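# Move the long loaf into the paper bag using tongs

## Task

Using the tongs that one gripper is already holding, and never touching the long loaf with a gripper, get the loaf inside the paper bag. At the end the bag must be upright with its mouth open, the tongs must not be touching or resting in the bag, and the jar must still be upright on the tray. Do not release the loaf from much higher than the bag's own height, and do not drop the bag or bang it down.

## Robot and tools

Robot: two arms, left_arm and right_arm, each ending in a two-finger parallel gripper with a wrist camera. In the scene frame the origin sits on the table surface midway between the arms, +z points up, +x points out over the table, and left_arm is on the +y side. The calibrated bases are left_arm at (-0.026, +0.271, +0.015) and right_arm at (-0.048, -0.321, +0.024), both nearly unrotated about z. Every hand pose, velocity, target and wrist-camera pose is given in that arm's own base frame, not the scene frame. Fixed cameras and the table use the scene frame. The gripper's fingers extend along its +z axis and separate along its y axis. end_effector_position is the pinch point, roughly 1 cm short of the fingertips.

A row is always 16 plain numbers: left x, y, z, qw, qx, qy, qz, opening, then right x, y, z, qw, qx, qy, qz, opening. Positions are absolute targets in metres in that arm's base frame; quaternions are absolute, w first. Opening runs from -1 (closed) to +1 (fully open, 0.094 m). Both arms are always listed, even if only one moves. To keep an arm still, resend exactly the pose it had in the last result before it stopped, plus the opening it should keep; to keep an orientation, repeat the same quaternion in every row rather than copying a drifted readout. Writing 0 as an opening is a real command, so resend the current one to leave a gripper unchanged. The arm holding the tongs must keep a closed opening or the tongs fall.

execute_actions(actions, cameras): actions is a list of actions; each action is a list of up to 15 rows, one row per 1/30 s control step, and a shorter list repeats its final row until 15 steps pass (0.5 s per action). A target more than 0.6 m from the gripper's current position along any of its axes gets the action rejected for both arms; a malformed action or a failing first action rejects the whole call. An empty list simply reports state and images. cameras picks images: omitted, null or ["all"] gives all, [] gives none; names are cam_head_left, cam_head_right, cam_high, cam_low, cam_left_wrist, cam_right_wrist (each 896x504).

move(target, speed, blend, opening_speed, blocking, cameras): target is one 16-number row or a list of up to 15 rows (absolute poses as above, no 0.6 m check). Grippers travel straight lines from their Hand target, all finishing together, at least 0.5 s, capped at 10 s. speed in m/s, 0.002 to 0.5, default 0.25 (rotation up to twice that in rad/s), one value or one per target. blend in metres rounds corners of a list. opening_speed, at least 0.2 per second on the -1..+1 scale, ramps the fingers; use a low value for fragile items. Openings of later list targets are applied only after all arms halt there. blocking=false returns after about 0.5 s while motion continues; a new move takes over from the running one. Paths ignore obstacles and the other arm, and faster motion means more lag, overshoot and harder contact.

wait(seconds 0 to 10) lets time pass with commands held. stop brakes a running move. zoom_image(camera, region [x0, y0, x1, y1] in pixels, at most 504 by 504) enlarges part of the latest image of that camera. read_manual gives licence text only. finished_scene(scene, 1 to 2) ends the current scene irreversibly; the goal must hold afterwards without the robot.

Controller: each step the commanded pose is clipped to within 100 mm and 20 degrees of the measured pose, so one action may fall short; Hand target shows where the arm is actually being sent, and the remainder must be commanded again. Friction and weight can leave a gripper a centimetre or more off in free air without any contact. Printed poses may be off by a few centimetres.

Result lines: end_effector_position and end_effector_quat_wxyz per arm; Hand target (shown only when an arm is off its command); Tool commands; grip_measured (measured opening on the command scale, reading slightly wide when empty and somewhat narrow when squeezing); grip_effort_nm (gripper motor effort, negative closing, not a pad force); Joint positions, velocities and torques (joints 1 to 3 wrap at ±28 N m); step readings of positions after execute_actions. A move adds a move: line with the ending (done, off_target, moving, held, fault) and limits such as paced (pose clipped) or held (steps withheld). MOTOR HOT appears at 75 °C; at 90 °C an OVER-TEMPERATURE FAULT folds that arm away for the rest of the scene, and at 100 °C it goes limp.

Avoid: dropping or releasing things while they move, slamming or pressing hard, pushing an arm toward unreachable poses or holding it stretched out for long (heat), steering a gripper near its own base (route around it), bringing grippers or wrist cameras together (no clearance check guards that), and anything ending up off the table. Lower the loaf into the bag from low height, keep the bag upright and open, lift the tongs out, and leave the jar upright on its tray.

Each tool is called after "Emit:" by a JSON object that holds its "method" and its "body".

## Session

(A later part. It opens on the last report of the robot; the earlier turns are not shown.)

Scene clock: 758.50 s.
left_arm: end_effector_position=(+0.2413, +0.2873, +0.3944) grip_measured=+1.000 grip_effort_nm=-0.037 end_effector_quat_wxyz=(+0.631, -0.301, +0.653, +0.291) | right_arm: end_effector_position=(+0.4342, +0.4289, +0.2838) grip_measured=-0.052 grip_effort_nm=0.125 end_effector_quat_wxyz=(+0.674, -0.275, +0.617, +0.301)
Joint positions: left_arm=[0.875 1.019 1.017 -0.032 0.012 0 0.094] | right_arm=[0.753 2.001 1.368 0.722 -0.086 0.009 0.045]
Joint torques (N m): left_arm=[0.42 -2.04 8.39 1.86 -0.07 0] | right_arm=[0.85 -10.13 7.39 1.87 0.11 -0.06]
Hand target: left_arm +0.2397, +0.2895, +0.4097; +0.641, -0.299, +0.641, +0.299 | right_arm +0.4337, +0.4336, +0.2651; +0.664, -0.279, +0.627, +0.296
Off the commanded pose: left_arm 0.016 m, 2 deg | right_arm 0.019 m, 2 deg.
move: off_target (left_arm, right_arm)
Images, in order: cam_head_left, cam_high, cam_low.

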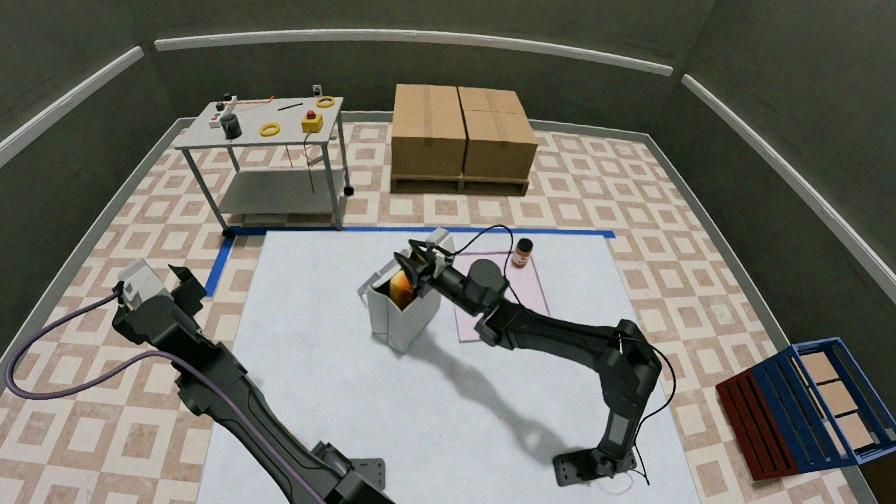

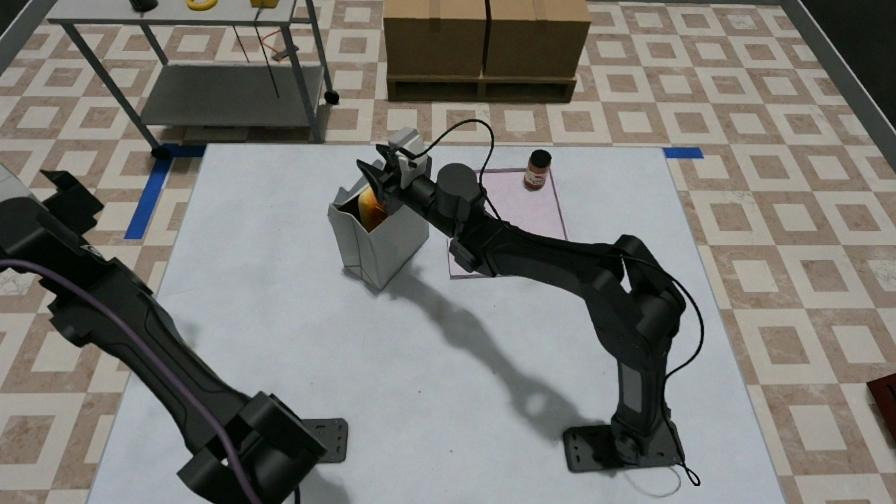

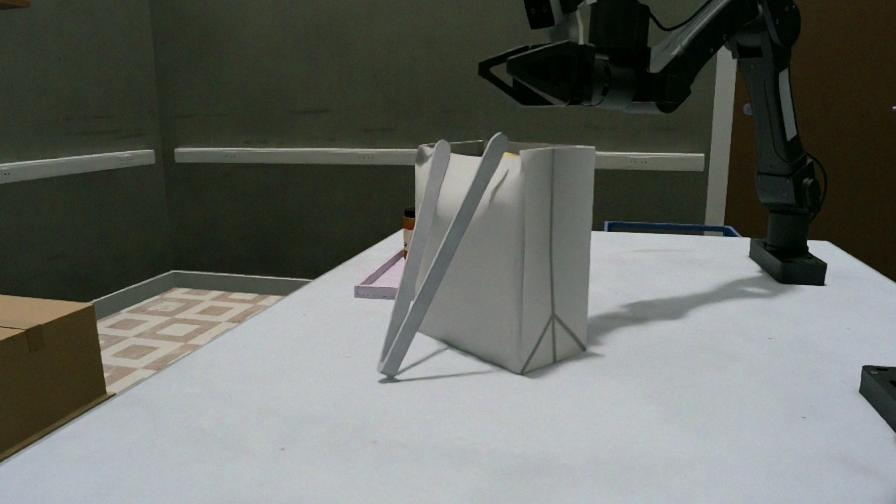

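Emit:
{"method": "move", "body": {"target": [[0.24,0.29,0.41,0.6409,-0.2988,0.6409,0.2988,1.0,0.425,0.425,0.42,0.6667,-0.2805,0.6300,0.2968,-0.05],[0.24,0.29,0.41,0.6409,-0.2988,0.6409,0.2988,1.0,0.27,0.20,0.45,0.6667,-0.2805,0.6300,0.2968,-0.05],[0.24,0.29,0.41,0.6409,-0.2988,0.6409,0.2988,1.0,0.26,0.05,0.40,0.6667,-0.2805,0.6300,0.2968,-0.05]], "speed": [0.08,0.15,0.15]}}

Emit:
{"method": "zoom_image", "body": {"camera": "cam_high", "region": [290, 60, 530, 300]}}

Emit:
{"method": "zoom_image", "body": {"camera": "cam_low", "region": [340, 100, 640, 400]}}

Emit:
{"method": "zoom_image", "body": {"camera": "cam_head_left", "region": [310, 160, 510, 360]}}

Scene clock: 798.83 s.
left_arm: end_effector_position=(+0.2413, +0.2873, +0.3944) grip_measured=+1.000 grip_effort_nm=-0.037 end_effector_quat_wxyz=(+0.631, -0.301, +0.653, +0.291) | right_arm: end_effector_position=(+0.2587, +0.0520, +0.4066) grip_measured=-0.052 grip_effort_nm=0.120 end_effector_quat_wxyz=(+0.669, -0.286, +0.623, +0.289)
Joint positions: left_arm=[0.875 1.019 1.017 -0.032 0.012 0 0.094] | right_arm=[-0.528 0.86 0.847 0.305 -1.357 0.262 0.045]
Joint torques (N m): left_arm=[0.57 -2.22 8.7 1.88 -0.05 0.05] | right_arm=[-0.69 -0.13 6.27 1.26 0.12 0.03]
Hand target: left_arm +0.2397, +0.2895, +0.4097; +0.641, -0.299, +0.641, +0.299 | right_arm +0.2600, +0.0501, +0.4001; +0.664, -0.279, +0.628, +0.295
Off the commanded pose: left_arm 0.016 m, 2 deg | right_arm 0.007 m, 1 deg.
move: off_target (left_arm)
camera_calibration:
cam_left_wrist: T_world_to_cam=[[0.781086, -0.62436, -0.00890693, 0.000219951], [-0.295699, -0.357287, -0.885951, 0.562001], [0.54997, 0.694637, -0.463694, -0.0595171], [0, 0, 0, 1]]
cam_right_wrist: T_world_to_cam=[[0.738031, -0.673593, 0.0397868, -0.170697], [-0.221794, -0.297854, -0.928488, 0.490255], [0.637274, 0.676428, -0.369224, 0.0380879], [0, 0, 0, 1]]

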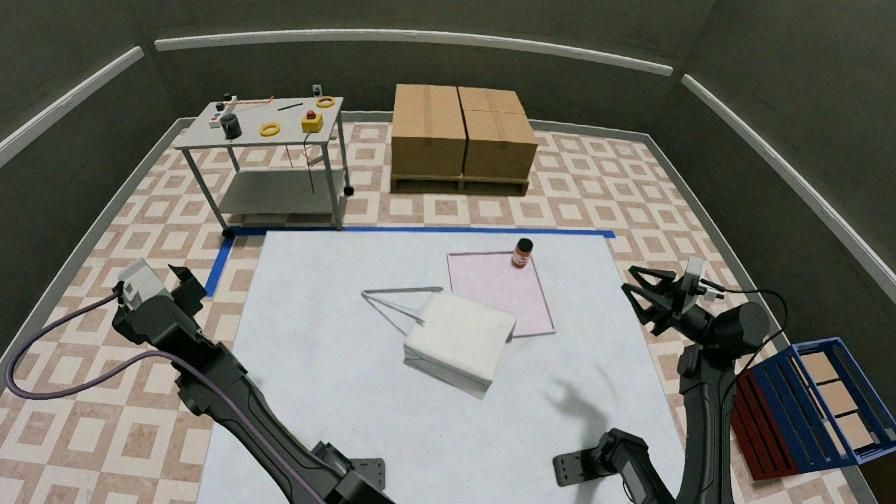

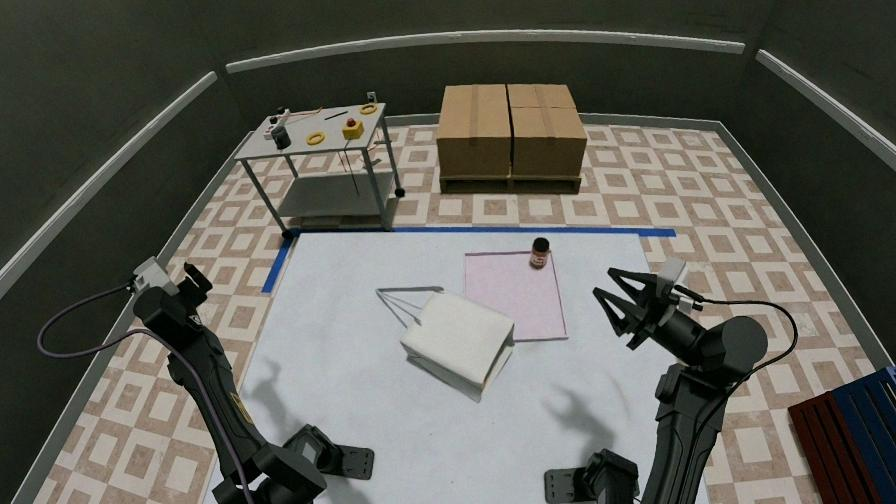

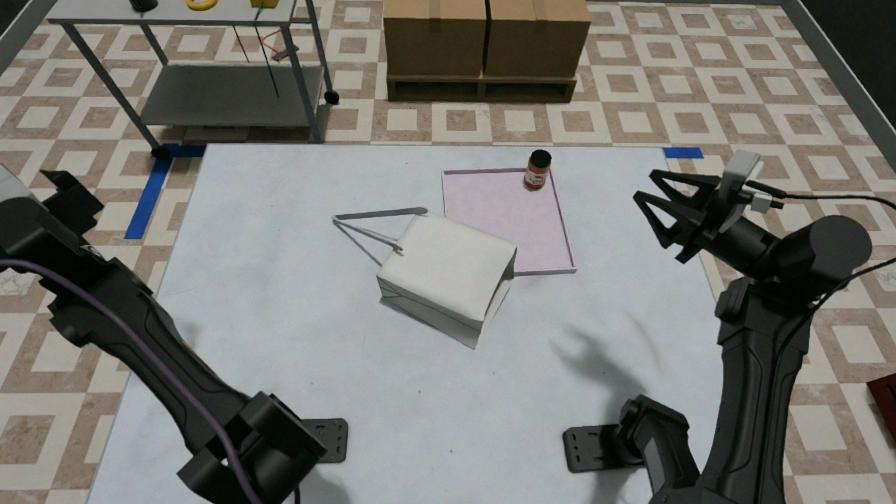

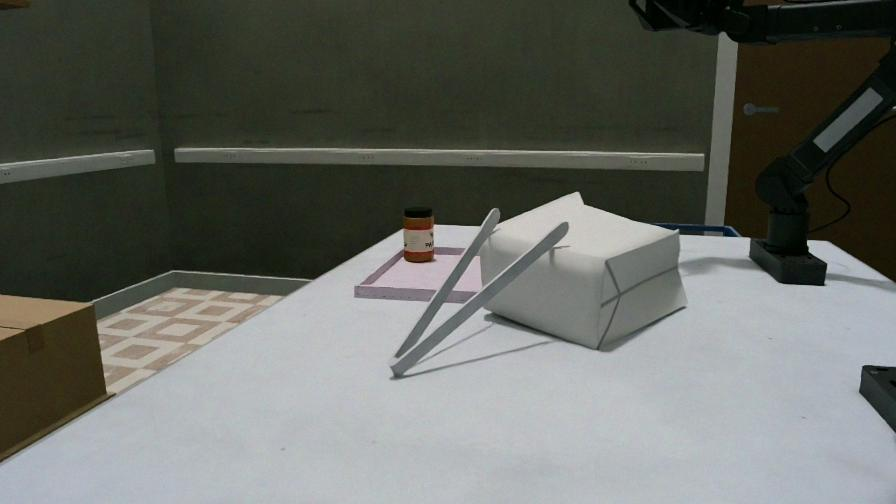

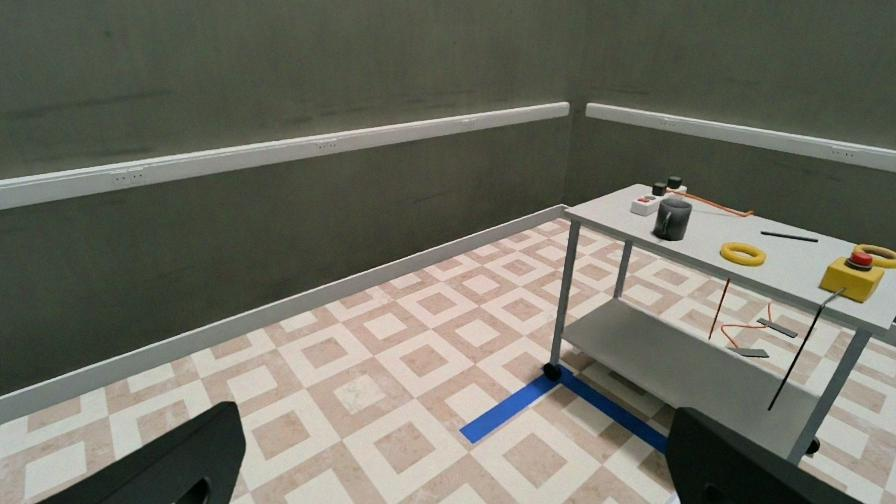

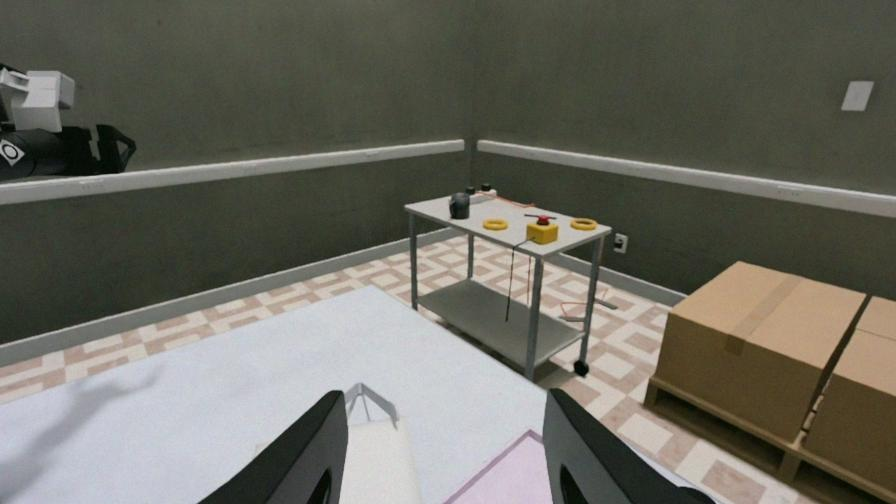

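Scaled by 2.100.

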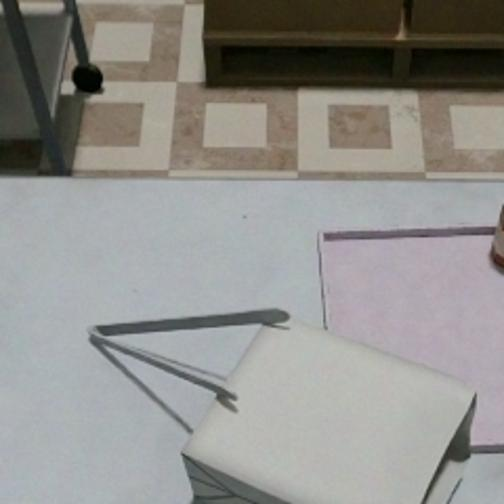

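Scaled by 1.680.

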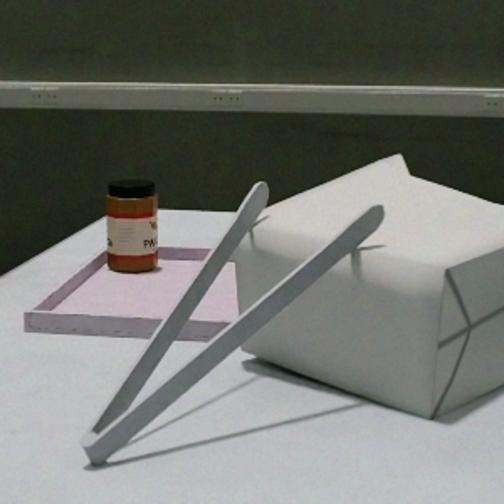

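Scaled by 2.520.

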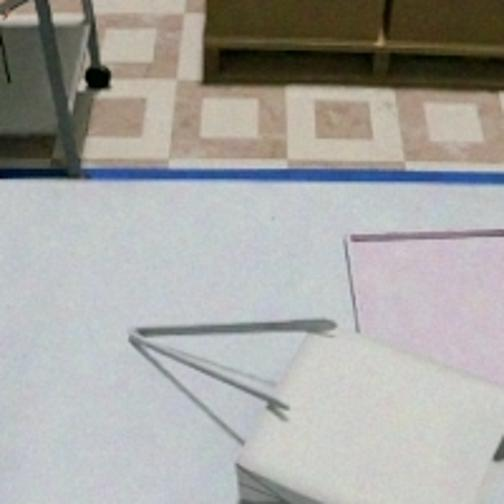

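Emit:
{"method": "move", "body": {"target": [0.42,-0.05,0.25,0.0,0.5105,-0.8599,0.0,1.0,0.26,0.05,0.40,0.6667,-0.2805,0.6300,0.2968,-0.05], "speed": 0.15}}

Scene clock: 851.23 s.
left_arm: end_effector_position=(+0.4167, -0.0492, +0.2534) grip_measured=+1.000 grip_effort_nm=-0.037 end_effector_quat_wxyz=(+0.123, -0.501, +0.852, -0.092) | right_arm: end_effector_position=(+0.2584, +0.0521, +0.4073) grip_measured=-0.052 grip_effort_nm=0.125 end_effector_quat_wxyz=(+0.669, -0.287, +0.622, +0.288)
Joint positions: left_arm=[-0.121 1.996 2.302 -1.569 -0.002 -1.183 0.094] | right_arm=[-0.528 0.86 0.847 0.312 -1.357 0.267 0.045]
Joint torques (N m): left_arm=[-0.06 -8.92 6.82 0.71 0.02 -0.01] | right_arm=[-0.68 -0.12 6.12 1.2 0.12 0.05]
Hand target: left_arm +0.4197, -0.0499, +0.2495; +0.117, -0.504, +0.851, -0.089 | right_arm +0.2600, +0.0501, +0.4002; +0.664, -0.279, +0.627, +0.295
Off the commanded pose: left_arm 0.005 m, 18 deg | right_arm 0.008 m, 1 deg.
joint sent to its limit (left arm) — joint 4 (wrist pitch), lower limit. The joint targets are off in orientation, not in position.
move: off_target (left_arm)
camera_calibration:
cam_left_wrist: T_world_to_cam=[[0.836148, -0.489771, 0.246944, -0.42926], [-0.54702, -0.777692, 0.309782, 0.149713], [0.0403243, -0.394107, -0.918179, 0.286371], [0, 0, 0, 1]]
cam_right_wrist: T_world_to_cam=[[0.738393, -0.673088, 0.0415722, -0.171297], [-0.219554, -0.298228, -0.928901, 0.4905], [0.63763, 0.676766, -0.367988, 0.0377759], [0, 0, 0, 1]]

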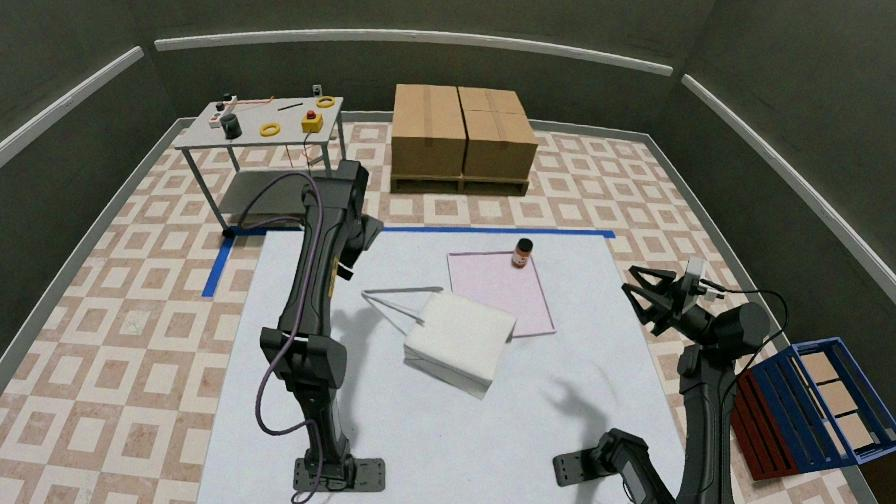

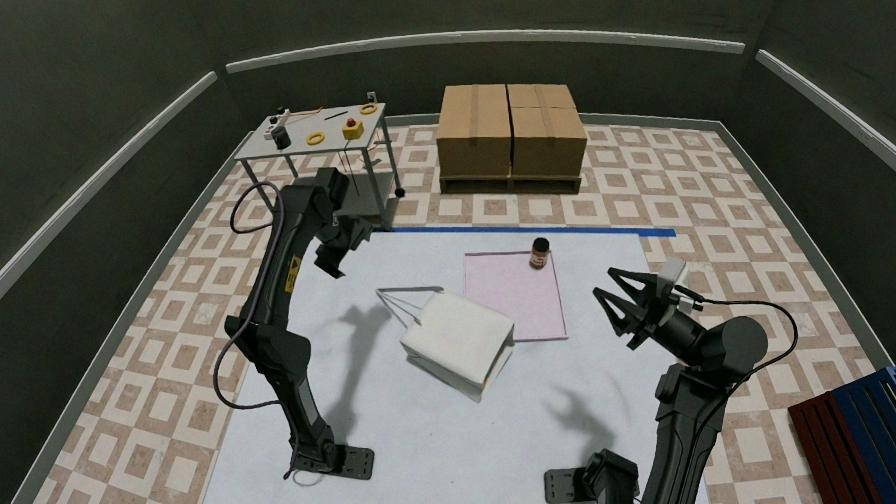

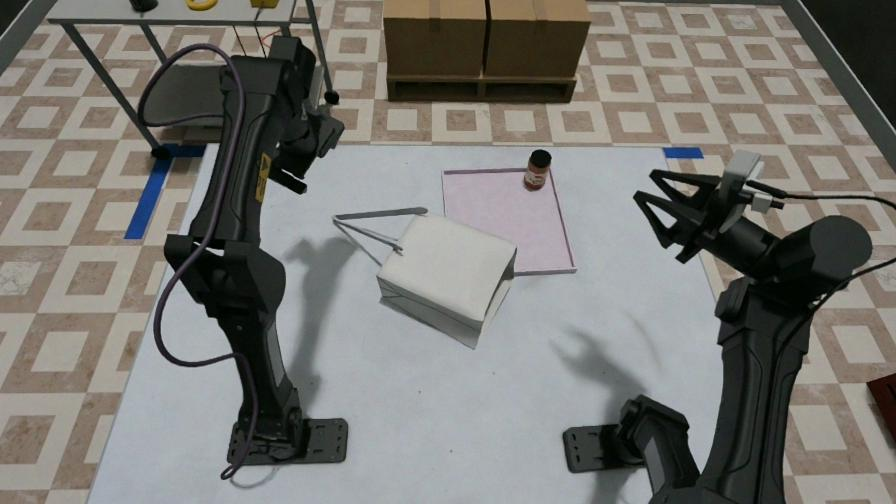

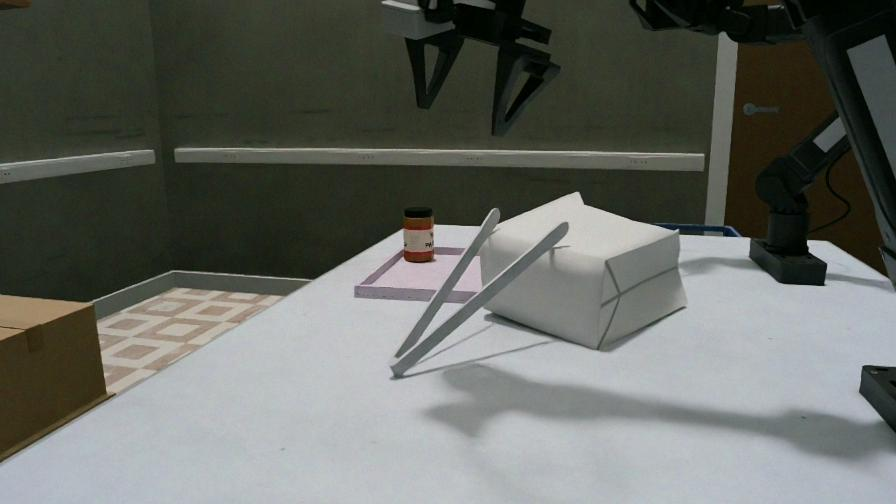

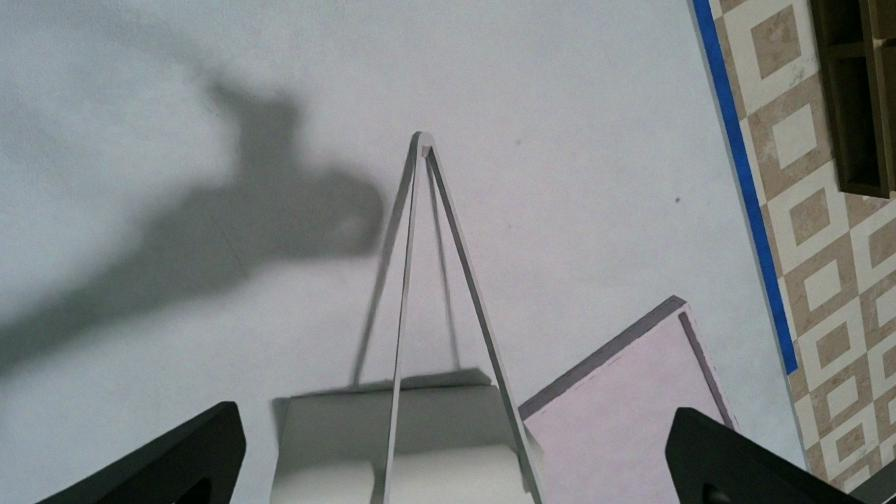

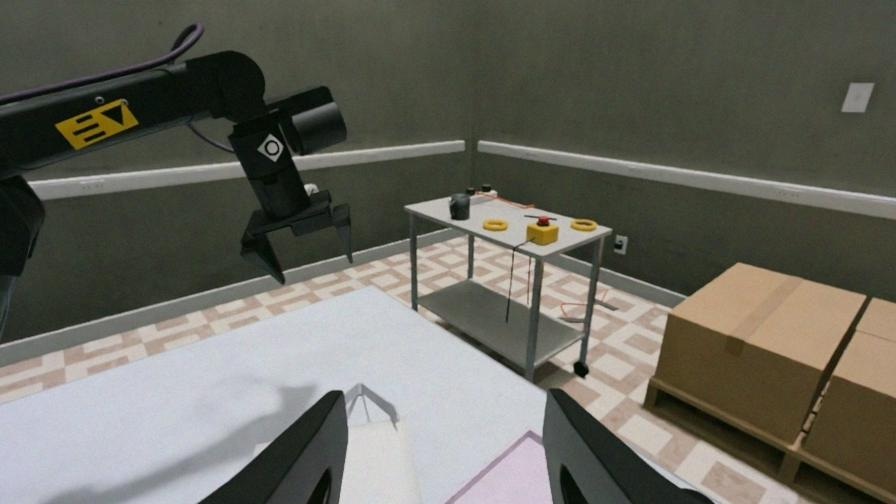

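Emit:
{"method": "move", "body": {"target": [[0.4425,-0.087,0.13,0.0,0.5105,-0.8599,0.0,1.0,0.26,0.05,0.40,0.6667,-0.2805,0.6300,0.2968,-0.05],[0.4425,-0.087,0.07,0.0,0.5105,-0.8599,0.0,1.0,0.26,0.05,0.40,0.6667,-0.2805,0.6300,0.2968,-0.05]], "speed": 0.1, "cameras": ["cam_low","cam_left_wrist","cam_high"]}}

Scene clock: 872.40 s.
left_arm: end_effector_position=(+0.4437, -0.0859, +0.0751) grip_measured=+1.000 grip_effort_nm=-0.042 end_effector_quat_wxyz=(+0.002, -0.508, +0.862, -0.003) | right_arm: end_effector_position=(+0.2584, +0.0522, +0.4075) grip_measured=-0.052 grip_effort_nm=0.120 end_effector_quat_wxyz=(+0.670, -0.287, +0.622, +0.288)
Joint positions: left_arm=[-0.192 2.314 2.115 -1.366 0.002 -1.257 0.094] | right_arm=[-0.528 0.86 0.847 0.313 -1.357 0.268 0.045]
Joint torques (N m): left_arm=[-0.42 -14.63 4.15 0.5 -0.02 -0.05] | right_arm=[-0.68 -0.1 6.12 1.21 0.12 0.04]
Hand target: left_arm +0.4425, -0.0870, +0.0701; +0.000, -0.510, +0.860, +0.000 | right_arm +0.2600, +0.0501, +0.4002; +0.664, -0.279, +0.627, +0.295
Off the commanded pose: left_arm 0.005 m, 1 deg | right_arm 0.008 m, 2 deg.
move: done
camera_calibration:
cam_left_wrist: T_world_to_cam=[[0.870397, -0.491601, -0.0271645, -0.420542], [-0.432902, -0.790417, 0.433401, 0.130216], [-0.234531, -0.365471, -0.900792, 0.230218], [0, 0, 0, 1]]
Images, in order: cam_high, cam_low, cam_left_wrist.

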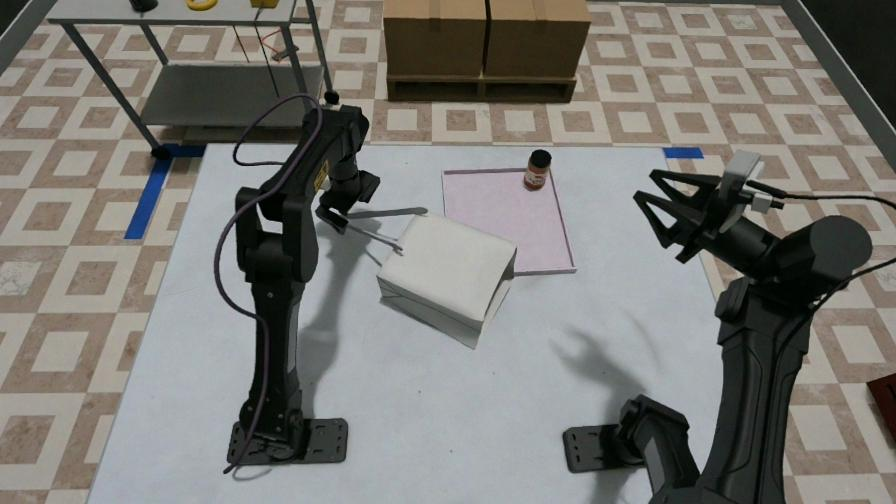

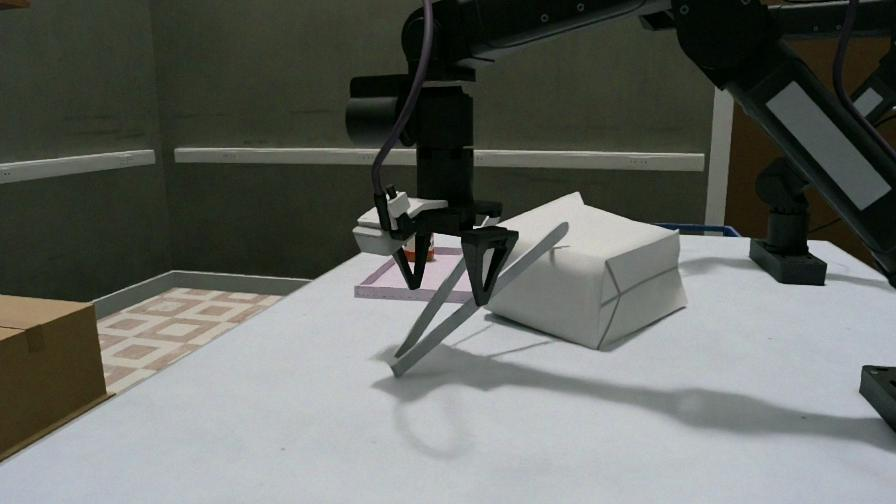

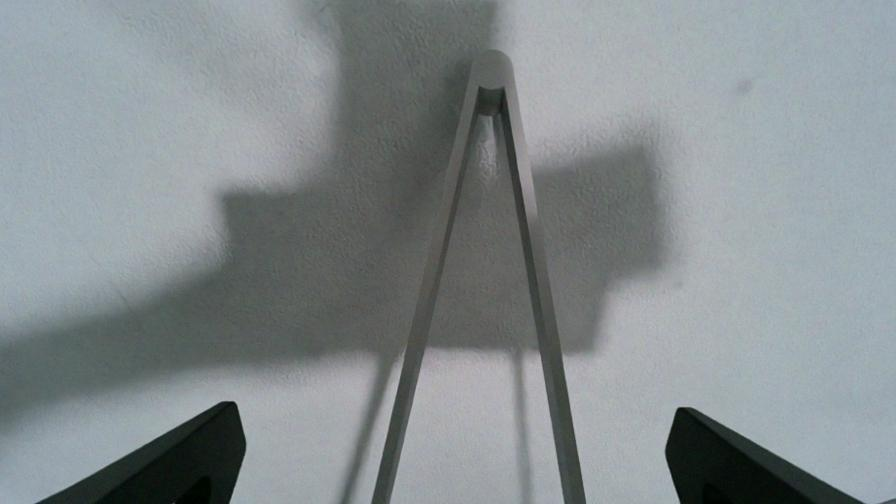

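Emit:
{"method": "move", "body": {"target": [[0.4425,-0.088,0.030,0.0,0.5105,-0.8599,0.0,1.0,0.26,0.05,0.40,0.6667,-0.2805,0.6300,0.2968,-0.05]], "speed": 0.05, "cameras": []}}

Emit:
{"method": "move", "body": {"target": [[0.4425,-0.088,0.030,0.0,0.5105,-0.8599,0.0,-0.5,0.26,0.05,0.40,0.6667,-0.2805,0.6300,0.2968,-0.05]], "speed": 0.05, "opening_speed": 0.5, "cameras": ["cam_low","cam_left_wrist","cam_high"]}}

Scene clock: 882.83 s.
Off the commanded pose: left_arm 0.010 m, 1 deg | right_arm 0.008 m, 2 deg.
move: done

Scene clock: 886.03 s.
left_arm: end_effector_position=(+0.4470, -0.0867, +0.0399) grip_measured=-0.494 grip_effort_nm=-0.364 end_effector_quat_wxyz=(+0.008, -0.509, +0.861, -0.009) | right_arm: end_effector_position=(+0.2583, +0.0522, +0.4076) grip_measured=-0.052 grip_effort_nm=0.110 end_effector_quat_wxyz=(+0.670, -0.287, +0.621, +0.288)
Joint positions: left_arm=[-0.192 2.314 1.975 -1.209 0.003 -1.26 0.024] | right_arm=[-0.528 0.86 0.847 0.314 -1.358 0.268 0.045]
Joint torques (N m): left_arm=[-0.49 -13.86 4.03 0.42 -0.05 -0.04] | right_arm=[-0.68 -0.1 6.12 1.2 0.12 0.05]
Hand target: left_arm +0.4424, -0.0880, +0.0302; +0.000, -0.510, +0.860, +0.000 | right_arm +0.2599, +0.0501, +0.4002; +0.664, -0.279, +0.627, +0.295
Off the commanded pose: left_arm 0.011 m, 1 deg | right_arm 0.008 m, 2 deg.
move: off_target (left_arm)
camera_calibration:
cam_left_wrist: T_world_to_cam=[[0.872202, -0.489041, -0.010145, -0.426015], [-0.437835, -0.789787, 0.429578, 0.148633], [-0.218094, -0.370237, -0.902973, 0.191285], [0, 0, 0, 1]]
Images, in order: cam_high, cam_low, cam_left_wrist.

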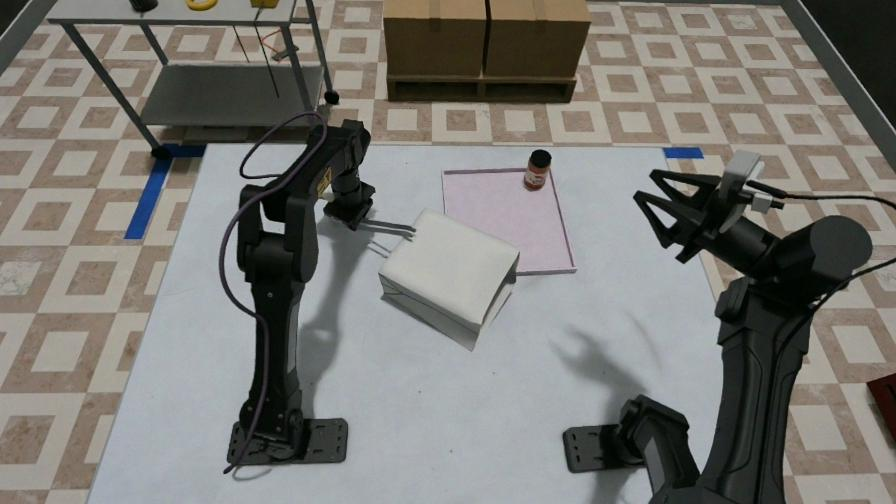

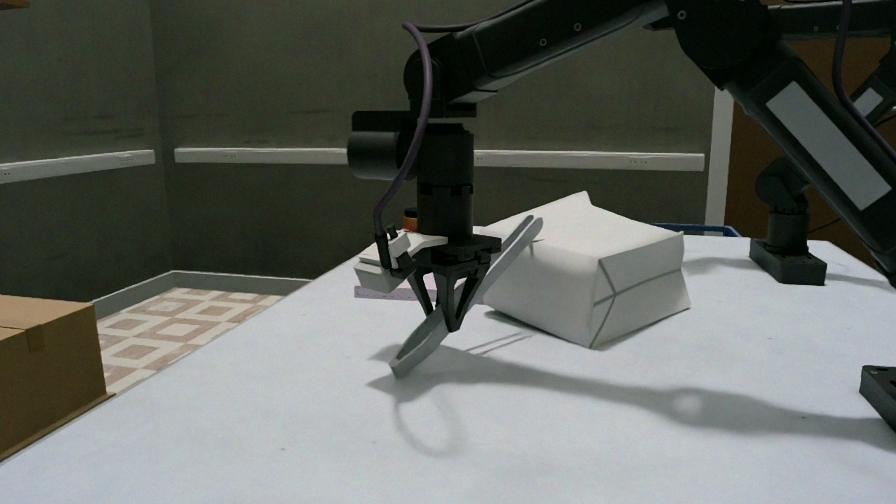

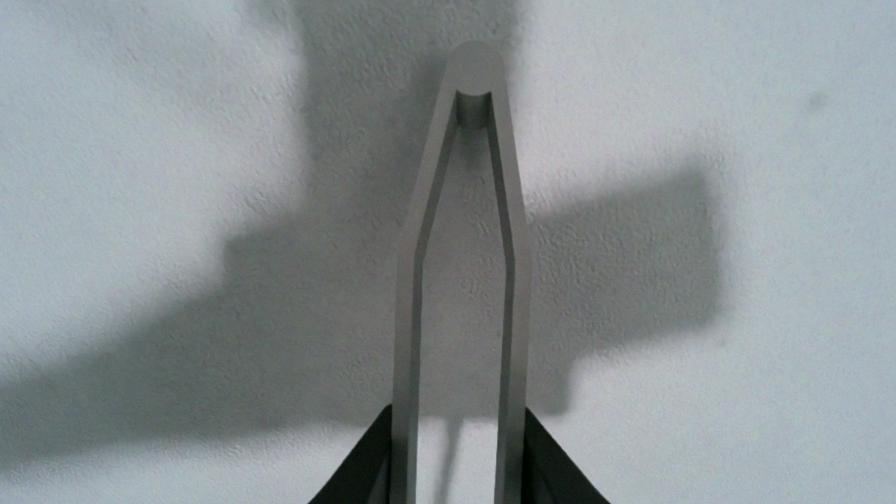

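Emit:
{"method": "move", "body": {"target": [[0.4425,-0.08,0.12,0.0,0.5105,-0.8599,0.0,-0.5,0.26,0.05,0.40,0.6667,-0.2805,0.6300,0.2968,-0.05],[0.42,0.06,0.18,0.0,0.5105,-0.8599,0.0,-0.5,0.26,0.05,0.40,0.6667,-0.2805,0.6300,0.2968,-0.05]], "speed": 0.08, "cameras": ["cam_low","cam_left_wrist","cam_high"]}}

Scene clock: 905.90 s.
left_arm: end_effector_position=(+0.4294, +0.0610, +0.1614) grip_measured=-0.494 grip_effort_nm=-0.344 end_effector_quat_wxyz=(+0.033, -0.515, +0.856, -0.016) | right_arm: end_effector_position=(+0.2583, +0.0522, +0.4076) grip_measured=-0.052 grip_effort_nm=0.120 end_effector_quat_wxyz=(+0.670, -0.287, +0.621, +0.288)
Joint positions: left_arm=[0.14 2.2 2.27 -1.567 0.003 -0.944 0.024] | right_arm=[-0.528 0.86 0.847 0.314 -1.358 0.268 0.045]
Joint torques (N m): left_arm=[-0.02 -18.77 4.01 0.34 -0.03 0.07] | right_arm=[-0.68 -0.1 6.11 1.2 0.12 0.04]
Hand target: left_arm +0.4203, +0.0600, +0.1788; +0.044, -0.510, +0.859, -0.019 | right_arm +0.2599, +0.0501, +0.4002; +0.664, -0.279, +0.627, +0.296
Off the commanded pose: left_arm 0.021 m, 4 deg | right_arm 0.008 m, 2 deg.
joint sent to its limit (left arm) — joint 4 (wrist pitch), lower limit. The joint targets are off in orientation, not in position.
move: off_target (left_arm)
camera_calibration:
cam_left_wrist: T_world_to_cam=[[0.879599, -0.474896, 0.0279223, -0.347382], [-0.445988, -0.802786, 0.395763, 0.21511], [-0.165531, -0.360566, -0.917928, 0.33111], [0, 0, 0, 1]]
Images, in order: cam_high, cam_low, cam_left_wrist.

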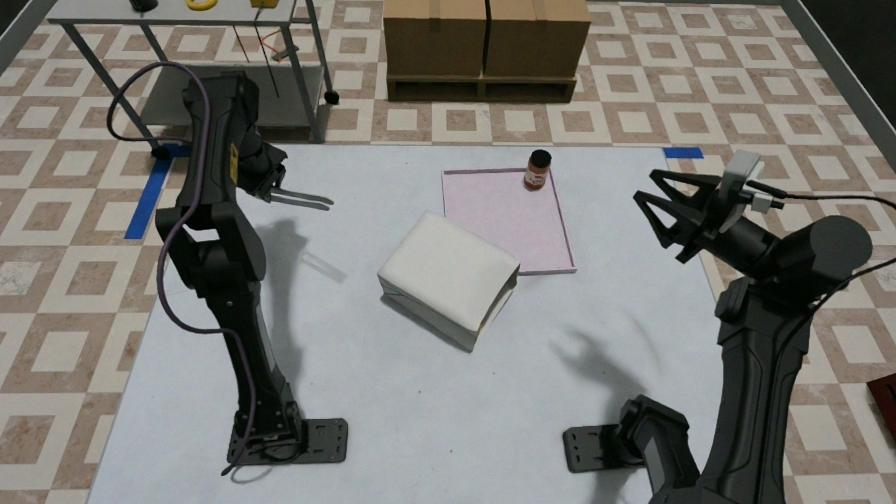

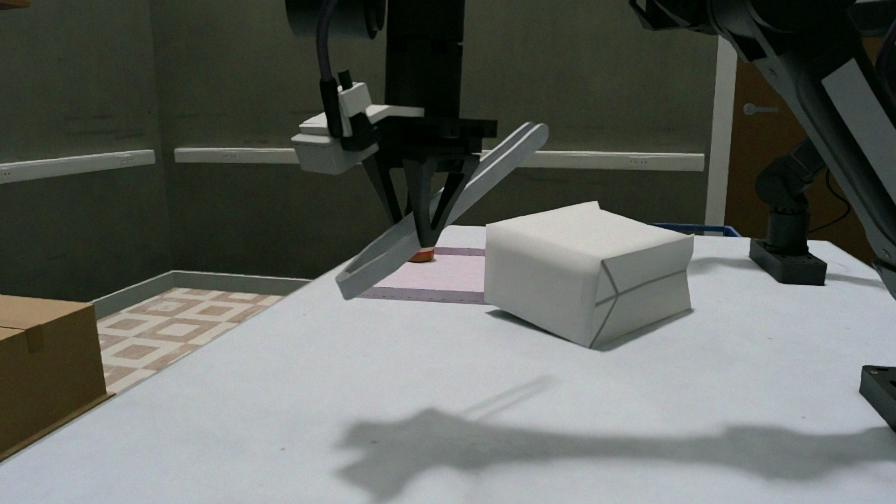

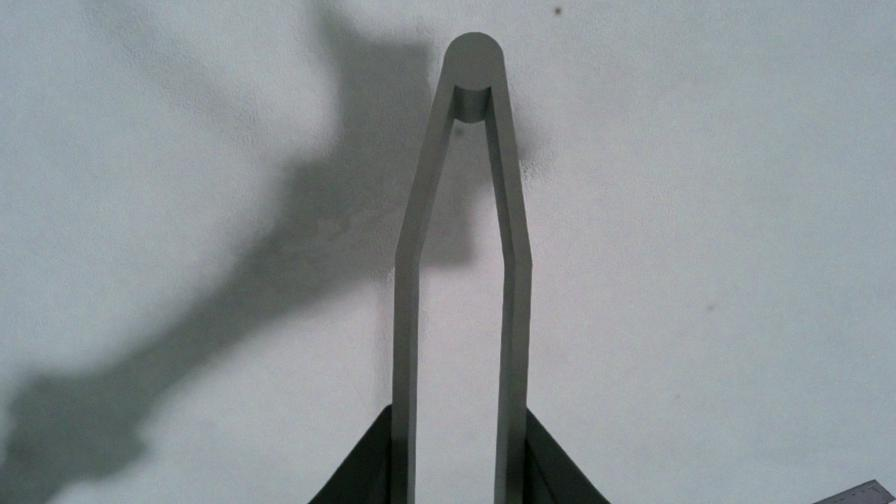

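Emit:
{"method": "move", "body": {"target": [[0.40,0.09,0.16,0.2325,-0.0848,0.9687,0.0204,-0.5,0.26,0.05,0.40,0.6667,-0.2805,0.6300,0.2968,-0.05]], "speed": 0.15, "cameras": ["cam_low","cam_left_wrist","cam_high"]}}

Scene clock: 915.00 s.
left_arm: end_effector_position=(+0.4011, +0.0891, +0.1459) grip_measured=-0.494 grip_effort_nm=-0.339 end_effector_quat_wxyz=(+0.208, -0.089, +0.974, +0.018) | right_arm: end_effector_position=(+0.2583, +0.0522, +0.4076) grip_measured=-0.052 grip_effort_nm=0.115 end_effector_quat_wxyz=(+0.670, -0.287, +0.621, +0.288)
Joint positions: left_arm=[0.224 1.713 1.444 -0.881 0.018 0.038 0.024] | right_arm=[-0.528 0.86 0.847 0.314 -1.358 0.268 0.045]
Joint torques (N m): left_arm=[0.38 -14.02 4.53 1.18 0.11 0.13] | right_arm=[-0.68 -0.1 6.11 1.2 0.12 0.04]
Hand target: left_arm +0.4000, +0.0899, +0.1599; +0.232, -0.085, +0.969, +0.021 | right_arm +0.2599, +0.0501, +0.4002; +0.664, -0.280, +0.627, +0.295
Off the commanded pose: left_arm 0.014 m, 3 deg | right_arm 0.008 m, 2 deg.
move: off_target (left_arm)
camera_calibration:
cam_left_wrist: T_world_to_cam=[[0.187242, -0.981765, -0.0328175, 0.0229872], [-0.981787, -0.188131, 0.0264754, 0.445268], [-0.0321667, 0.0272624, -0.999111, 0.246131], [0, 0, 0, 1]]
Images, in order: cam_high, cam_low, cam_left_wrist.

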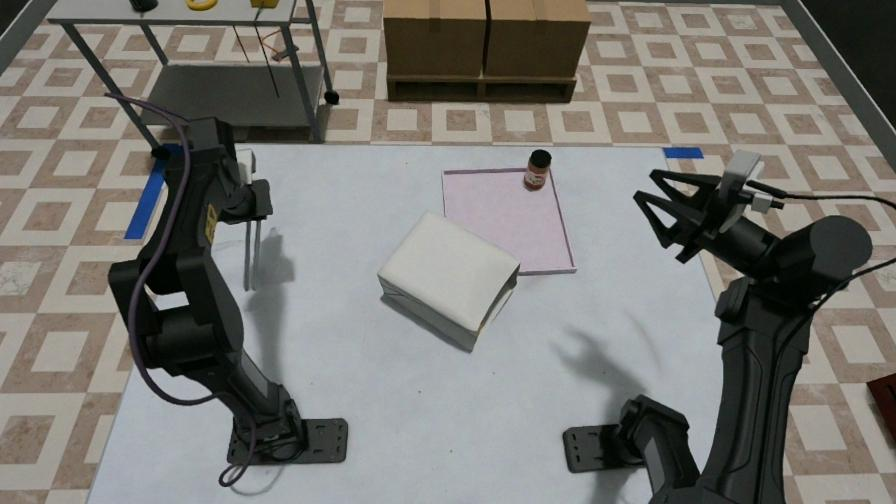

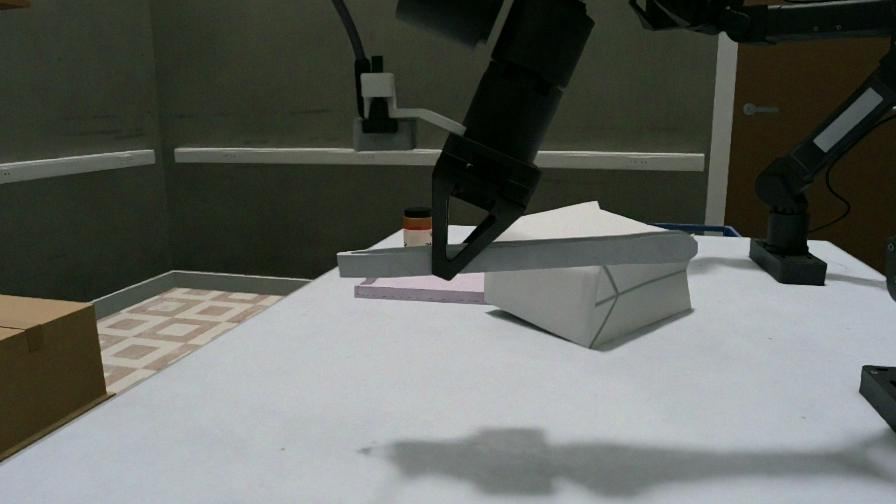

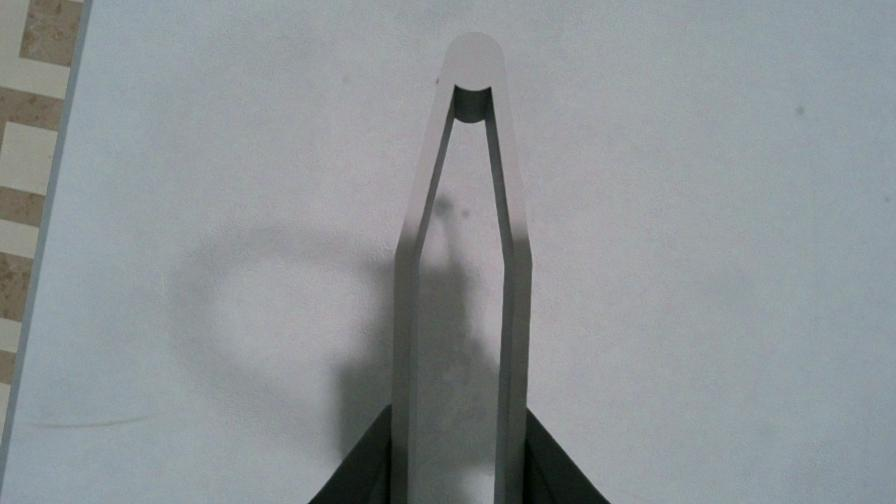

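Emit:
{"method": "move", "body": {"target": [[0.40,0.09,0.03,0.2325,-0.0848,0.9687,0.0204,-0.5,0.26,0.05,0.40,0.6667,-0.2805,0.6300,0.2968,-0.05]], "speed": 0.1, "cameras": ["cam_low","cam_left_wrist"]}}

Emit:
{"method": "zoom_image", "body": {"camera": "cam_low", "region": [320, 200, 720, 500]}}

Scene clock: 922.93 s.
left_arm: end_effector_position=(+0.4012, +0.0890, +0.0389) grip_measured=-0.494 grip_effort_nm=-0.339 end_effector_quat_wxyz=(+0.237, -0.088, +0.967, +0.022) | right_arm: end_effector_position=(+0.2583, +0.0522, +0.4076) grip_measured=-0.052 grip_effort_nm=0.115 end_effector_quat_wxyz=(+0.670, -0.287, +0.621, +0.288)
Joint positions: left_arm=[0.224 1.774 1.048 -0.364 0.019 0.039 0.024] | right_arm=[-0.528 0.86 0.847 0.314 -1.358 0.268 0.045]
Joint torques (N m): left_arm=[0.53 -8.16 4.23 1.3 0.05 0.15] | right_arm=[-0.68 -0.1 6.11 1.2 0.12 0.04]
Hand target: left_arm +0.3998, +0.0899, +0.0301; +0.232, -0.085, +0.969, +0.020 | right_arm +0.2599, +0.0501, +0.4002; +0.664, -0.280, +0.627, +0.295
Off the commanded pose: left_arm 0.009 m, 1 deg | right_arm 0.008 m, 2 deg.
move: done
camera_calibration:
cam_left_wrist: T_world_to_cam=[[0.188187, -0.981526, -0.0345405, 0.0190096], [-0.9818, -0.187091, -0.0326343, 0.450385], [0.0255692, 0.0400532, -0.99887, 0.114937], [0, 0, 0, 1]]
Images, in order: cam_low, cam_left_wrist.

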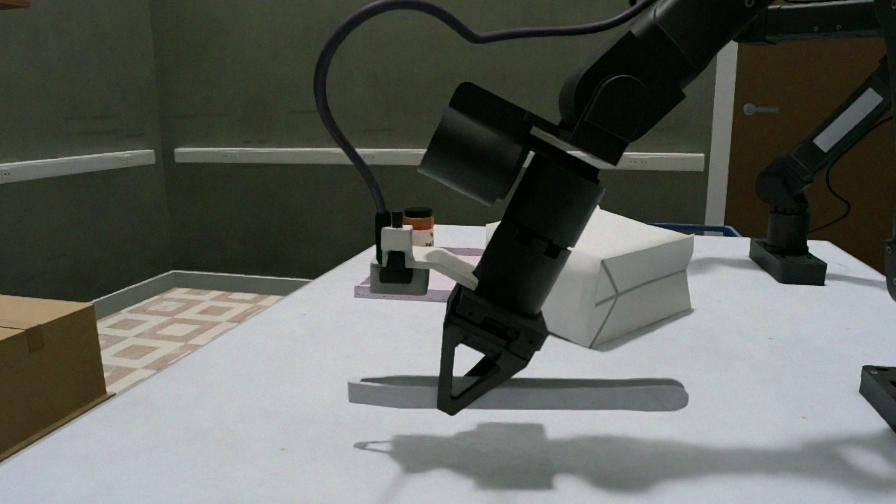

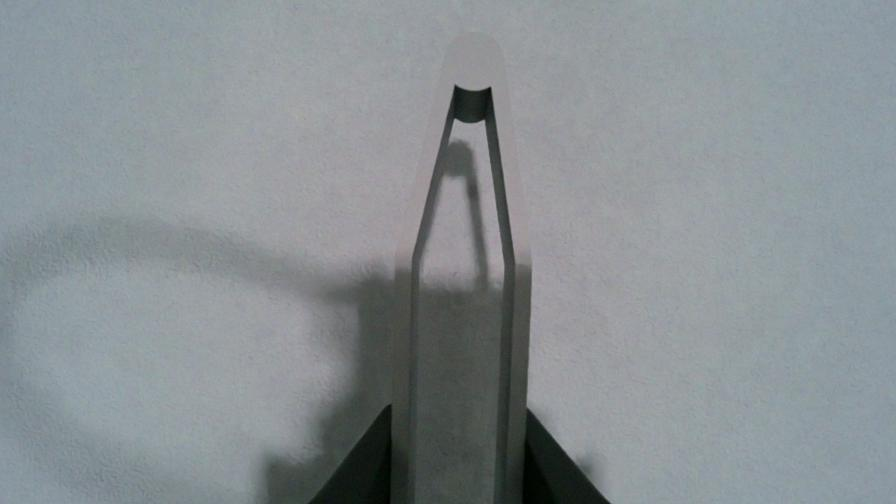

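Scaled by 1.260.

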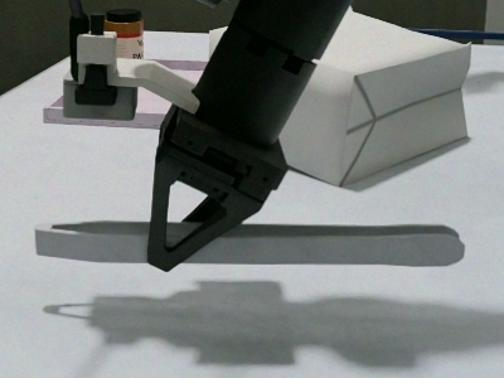

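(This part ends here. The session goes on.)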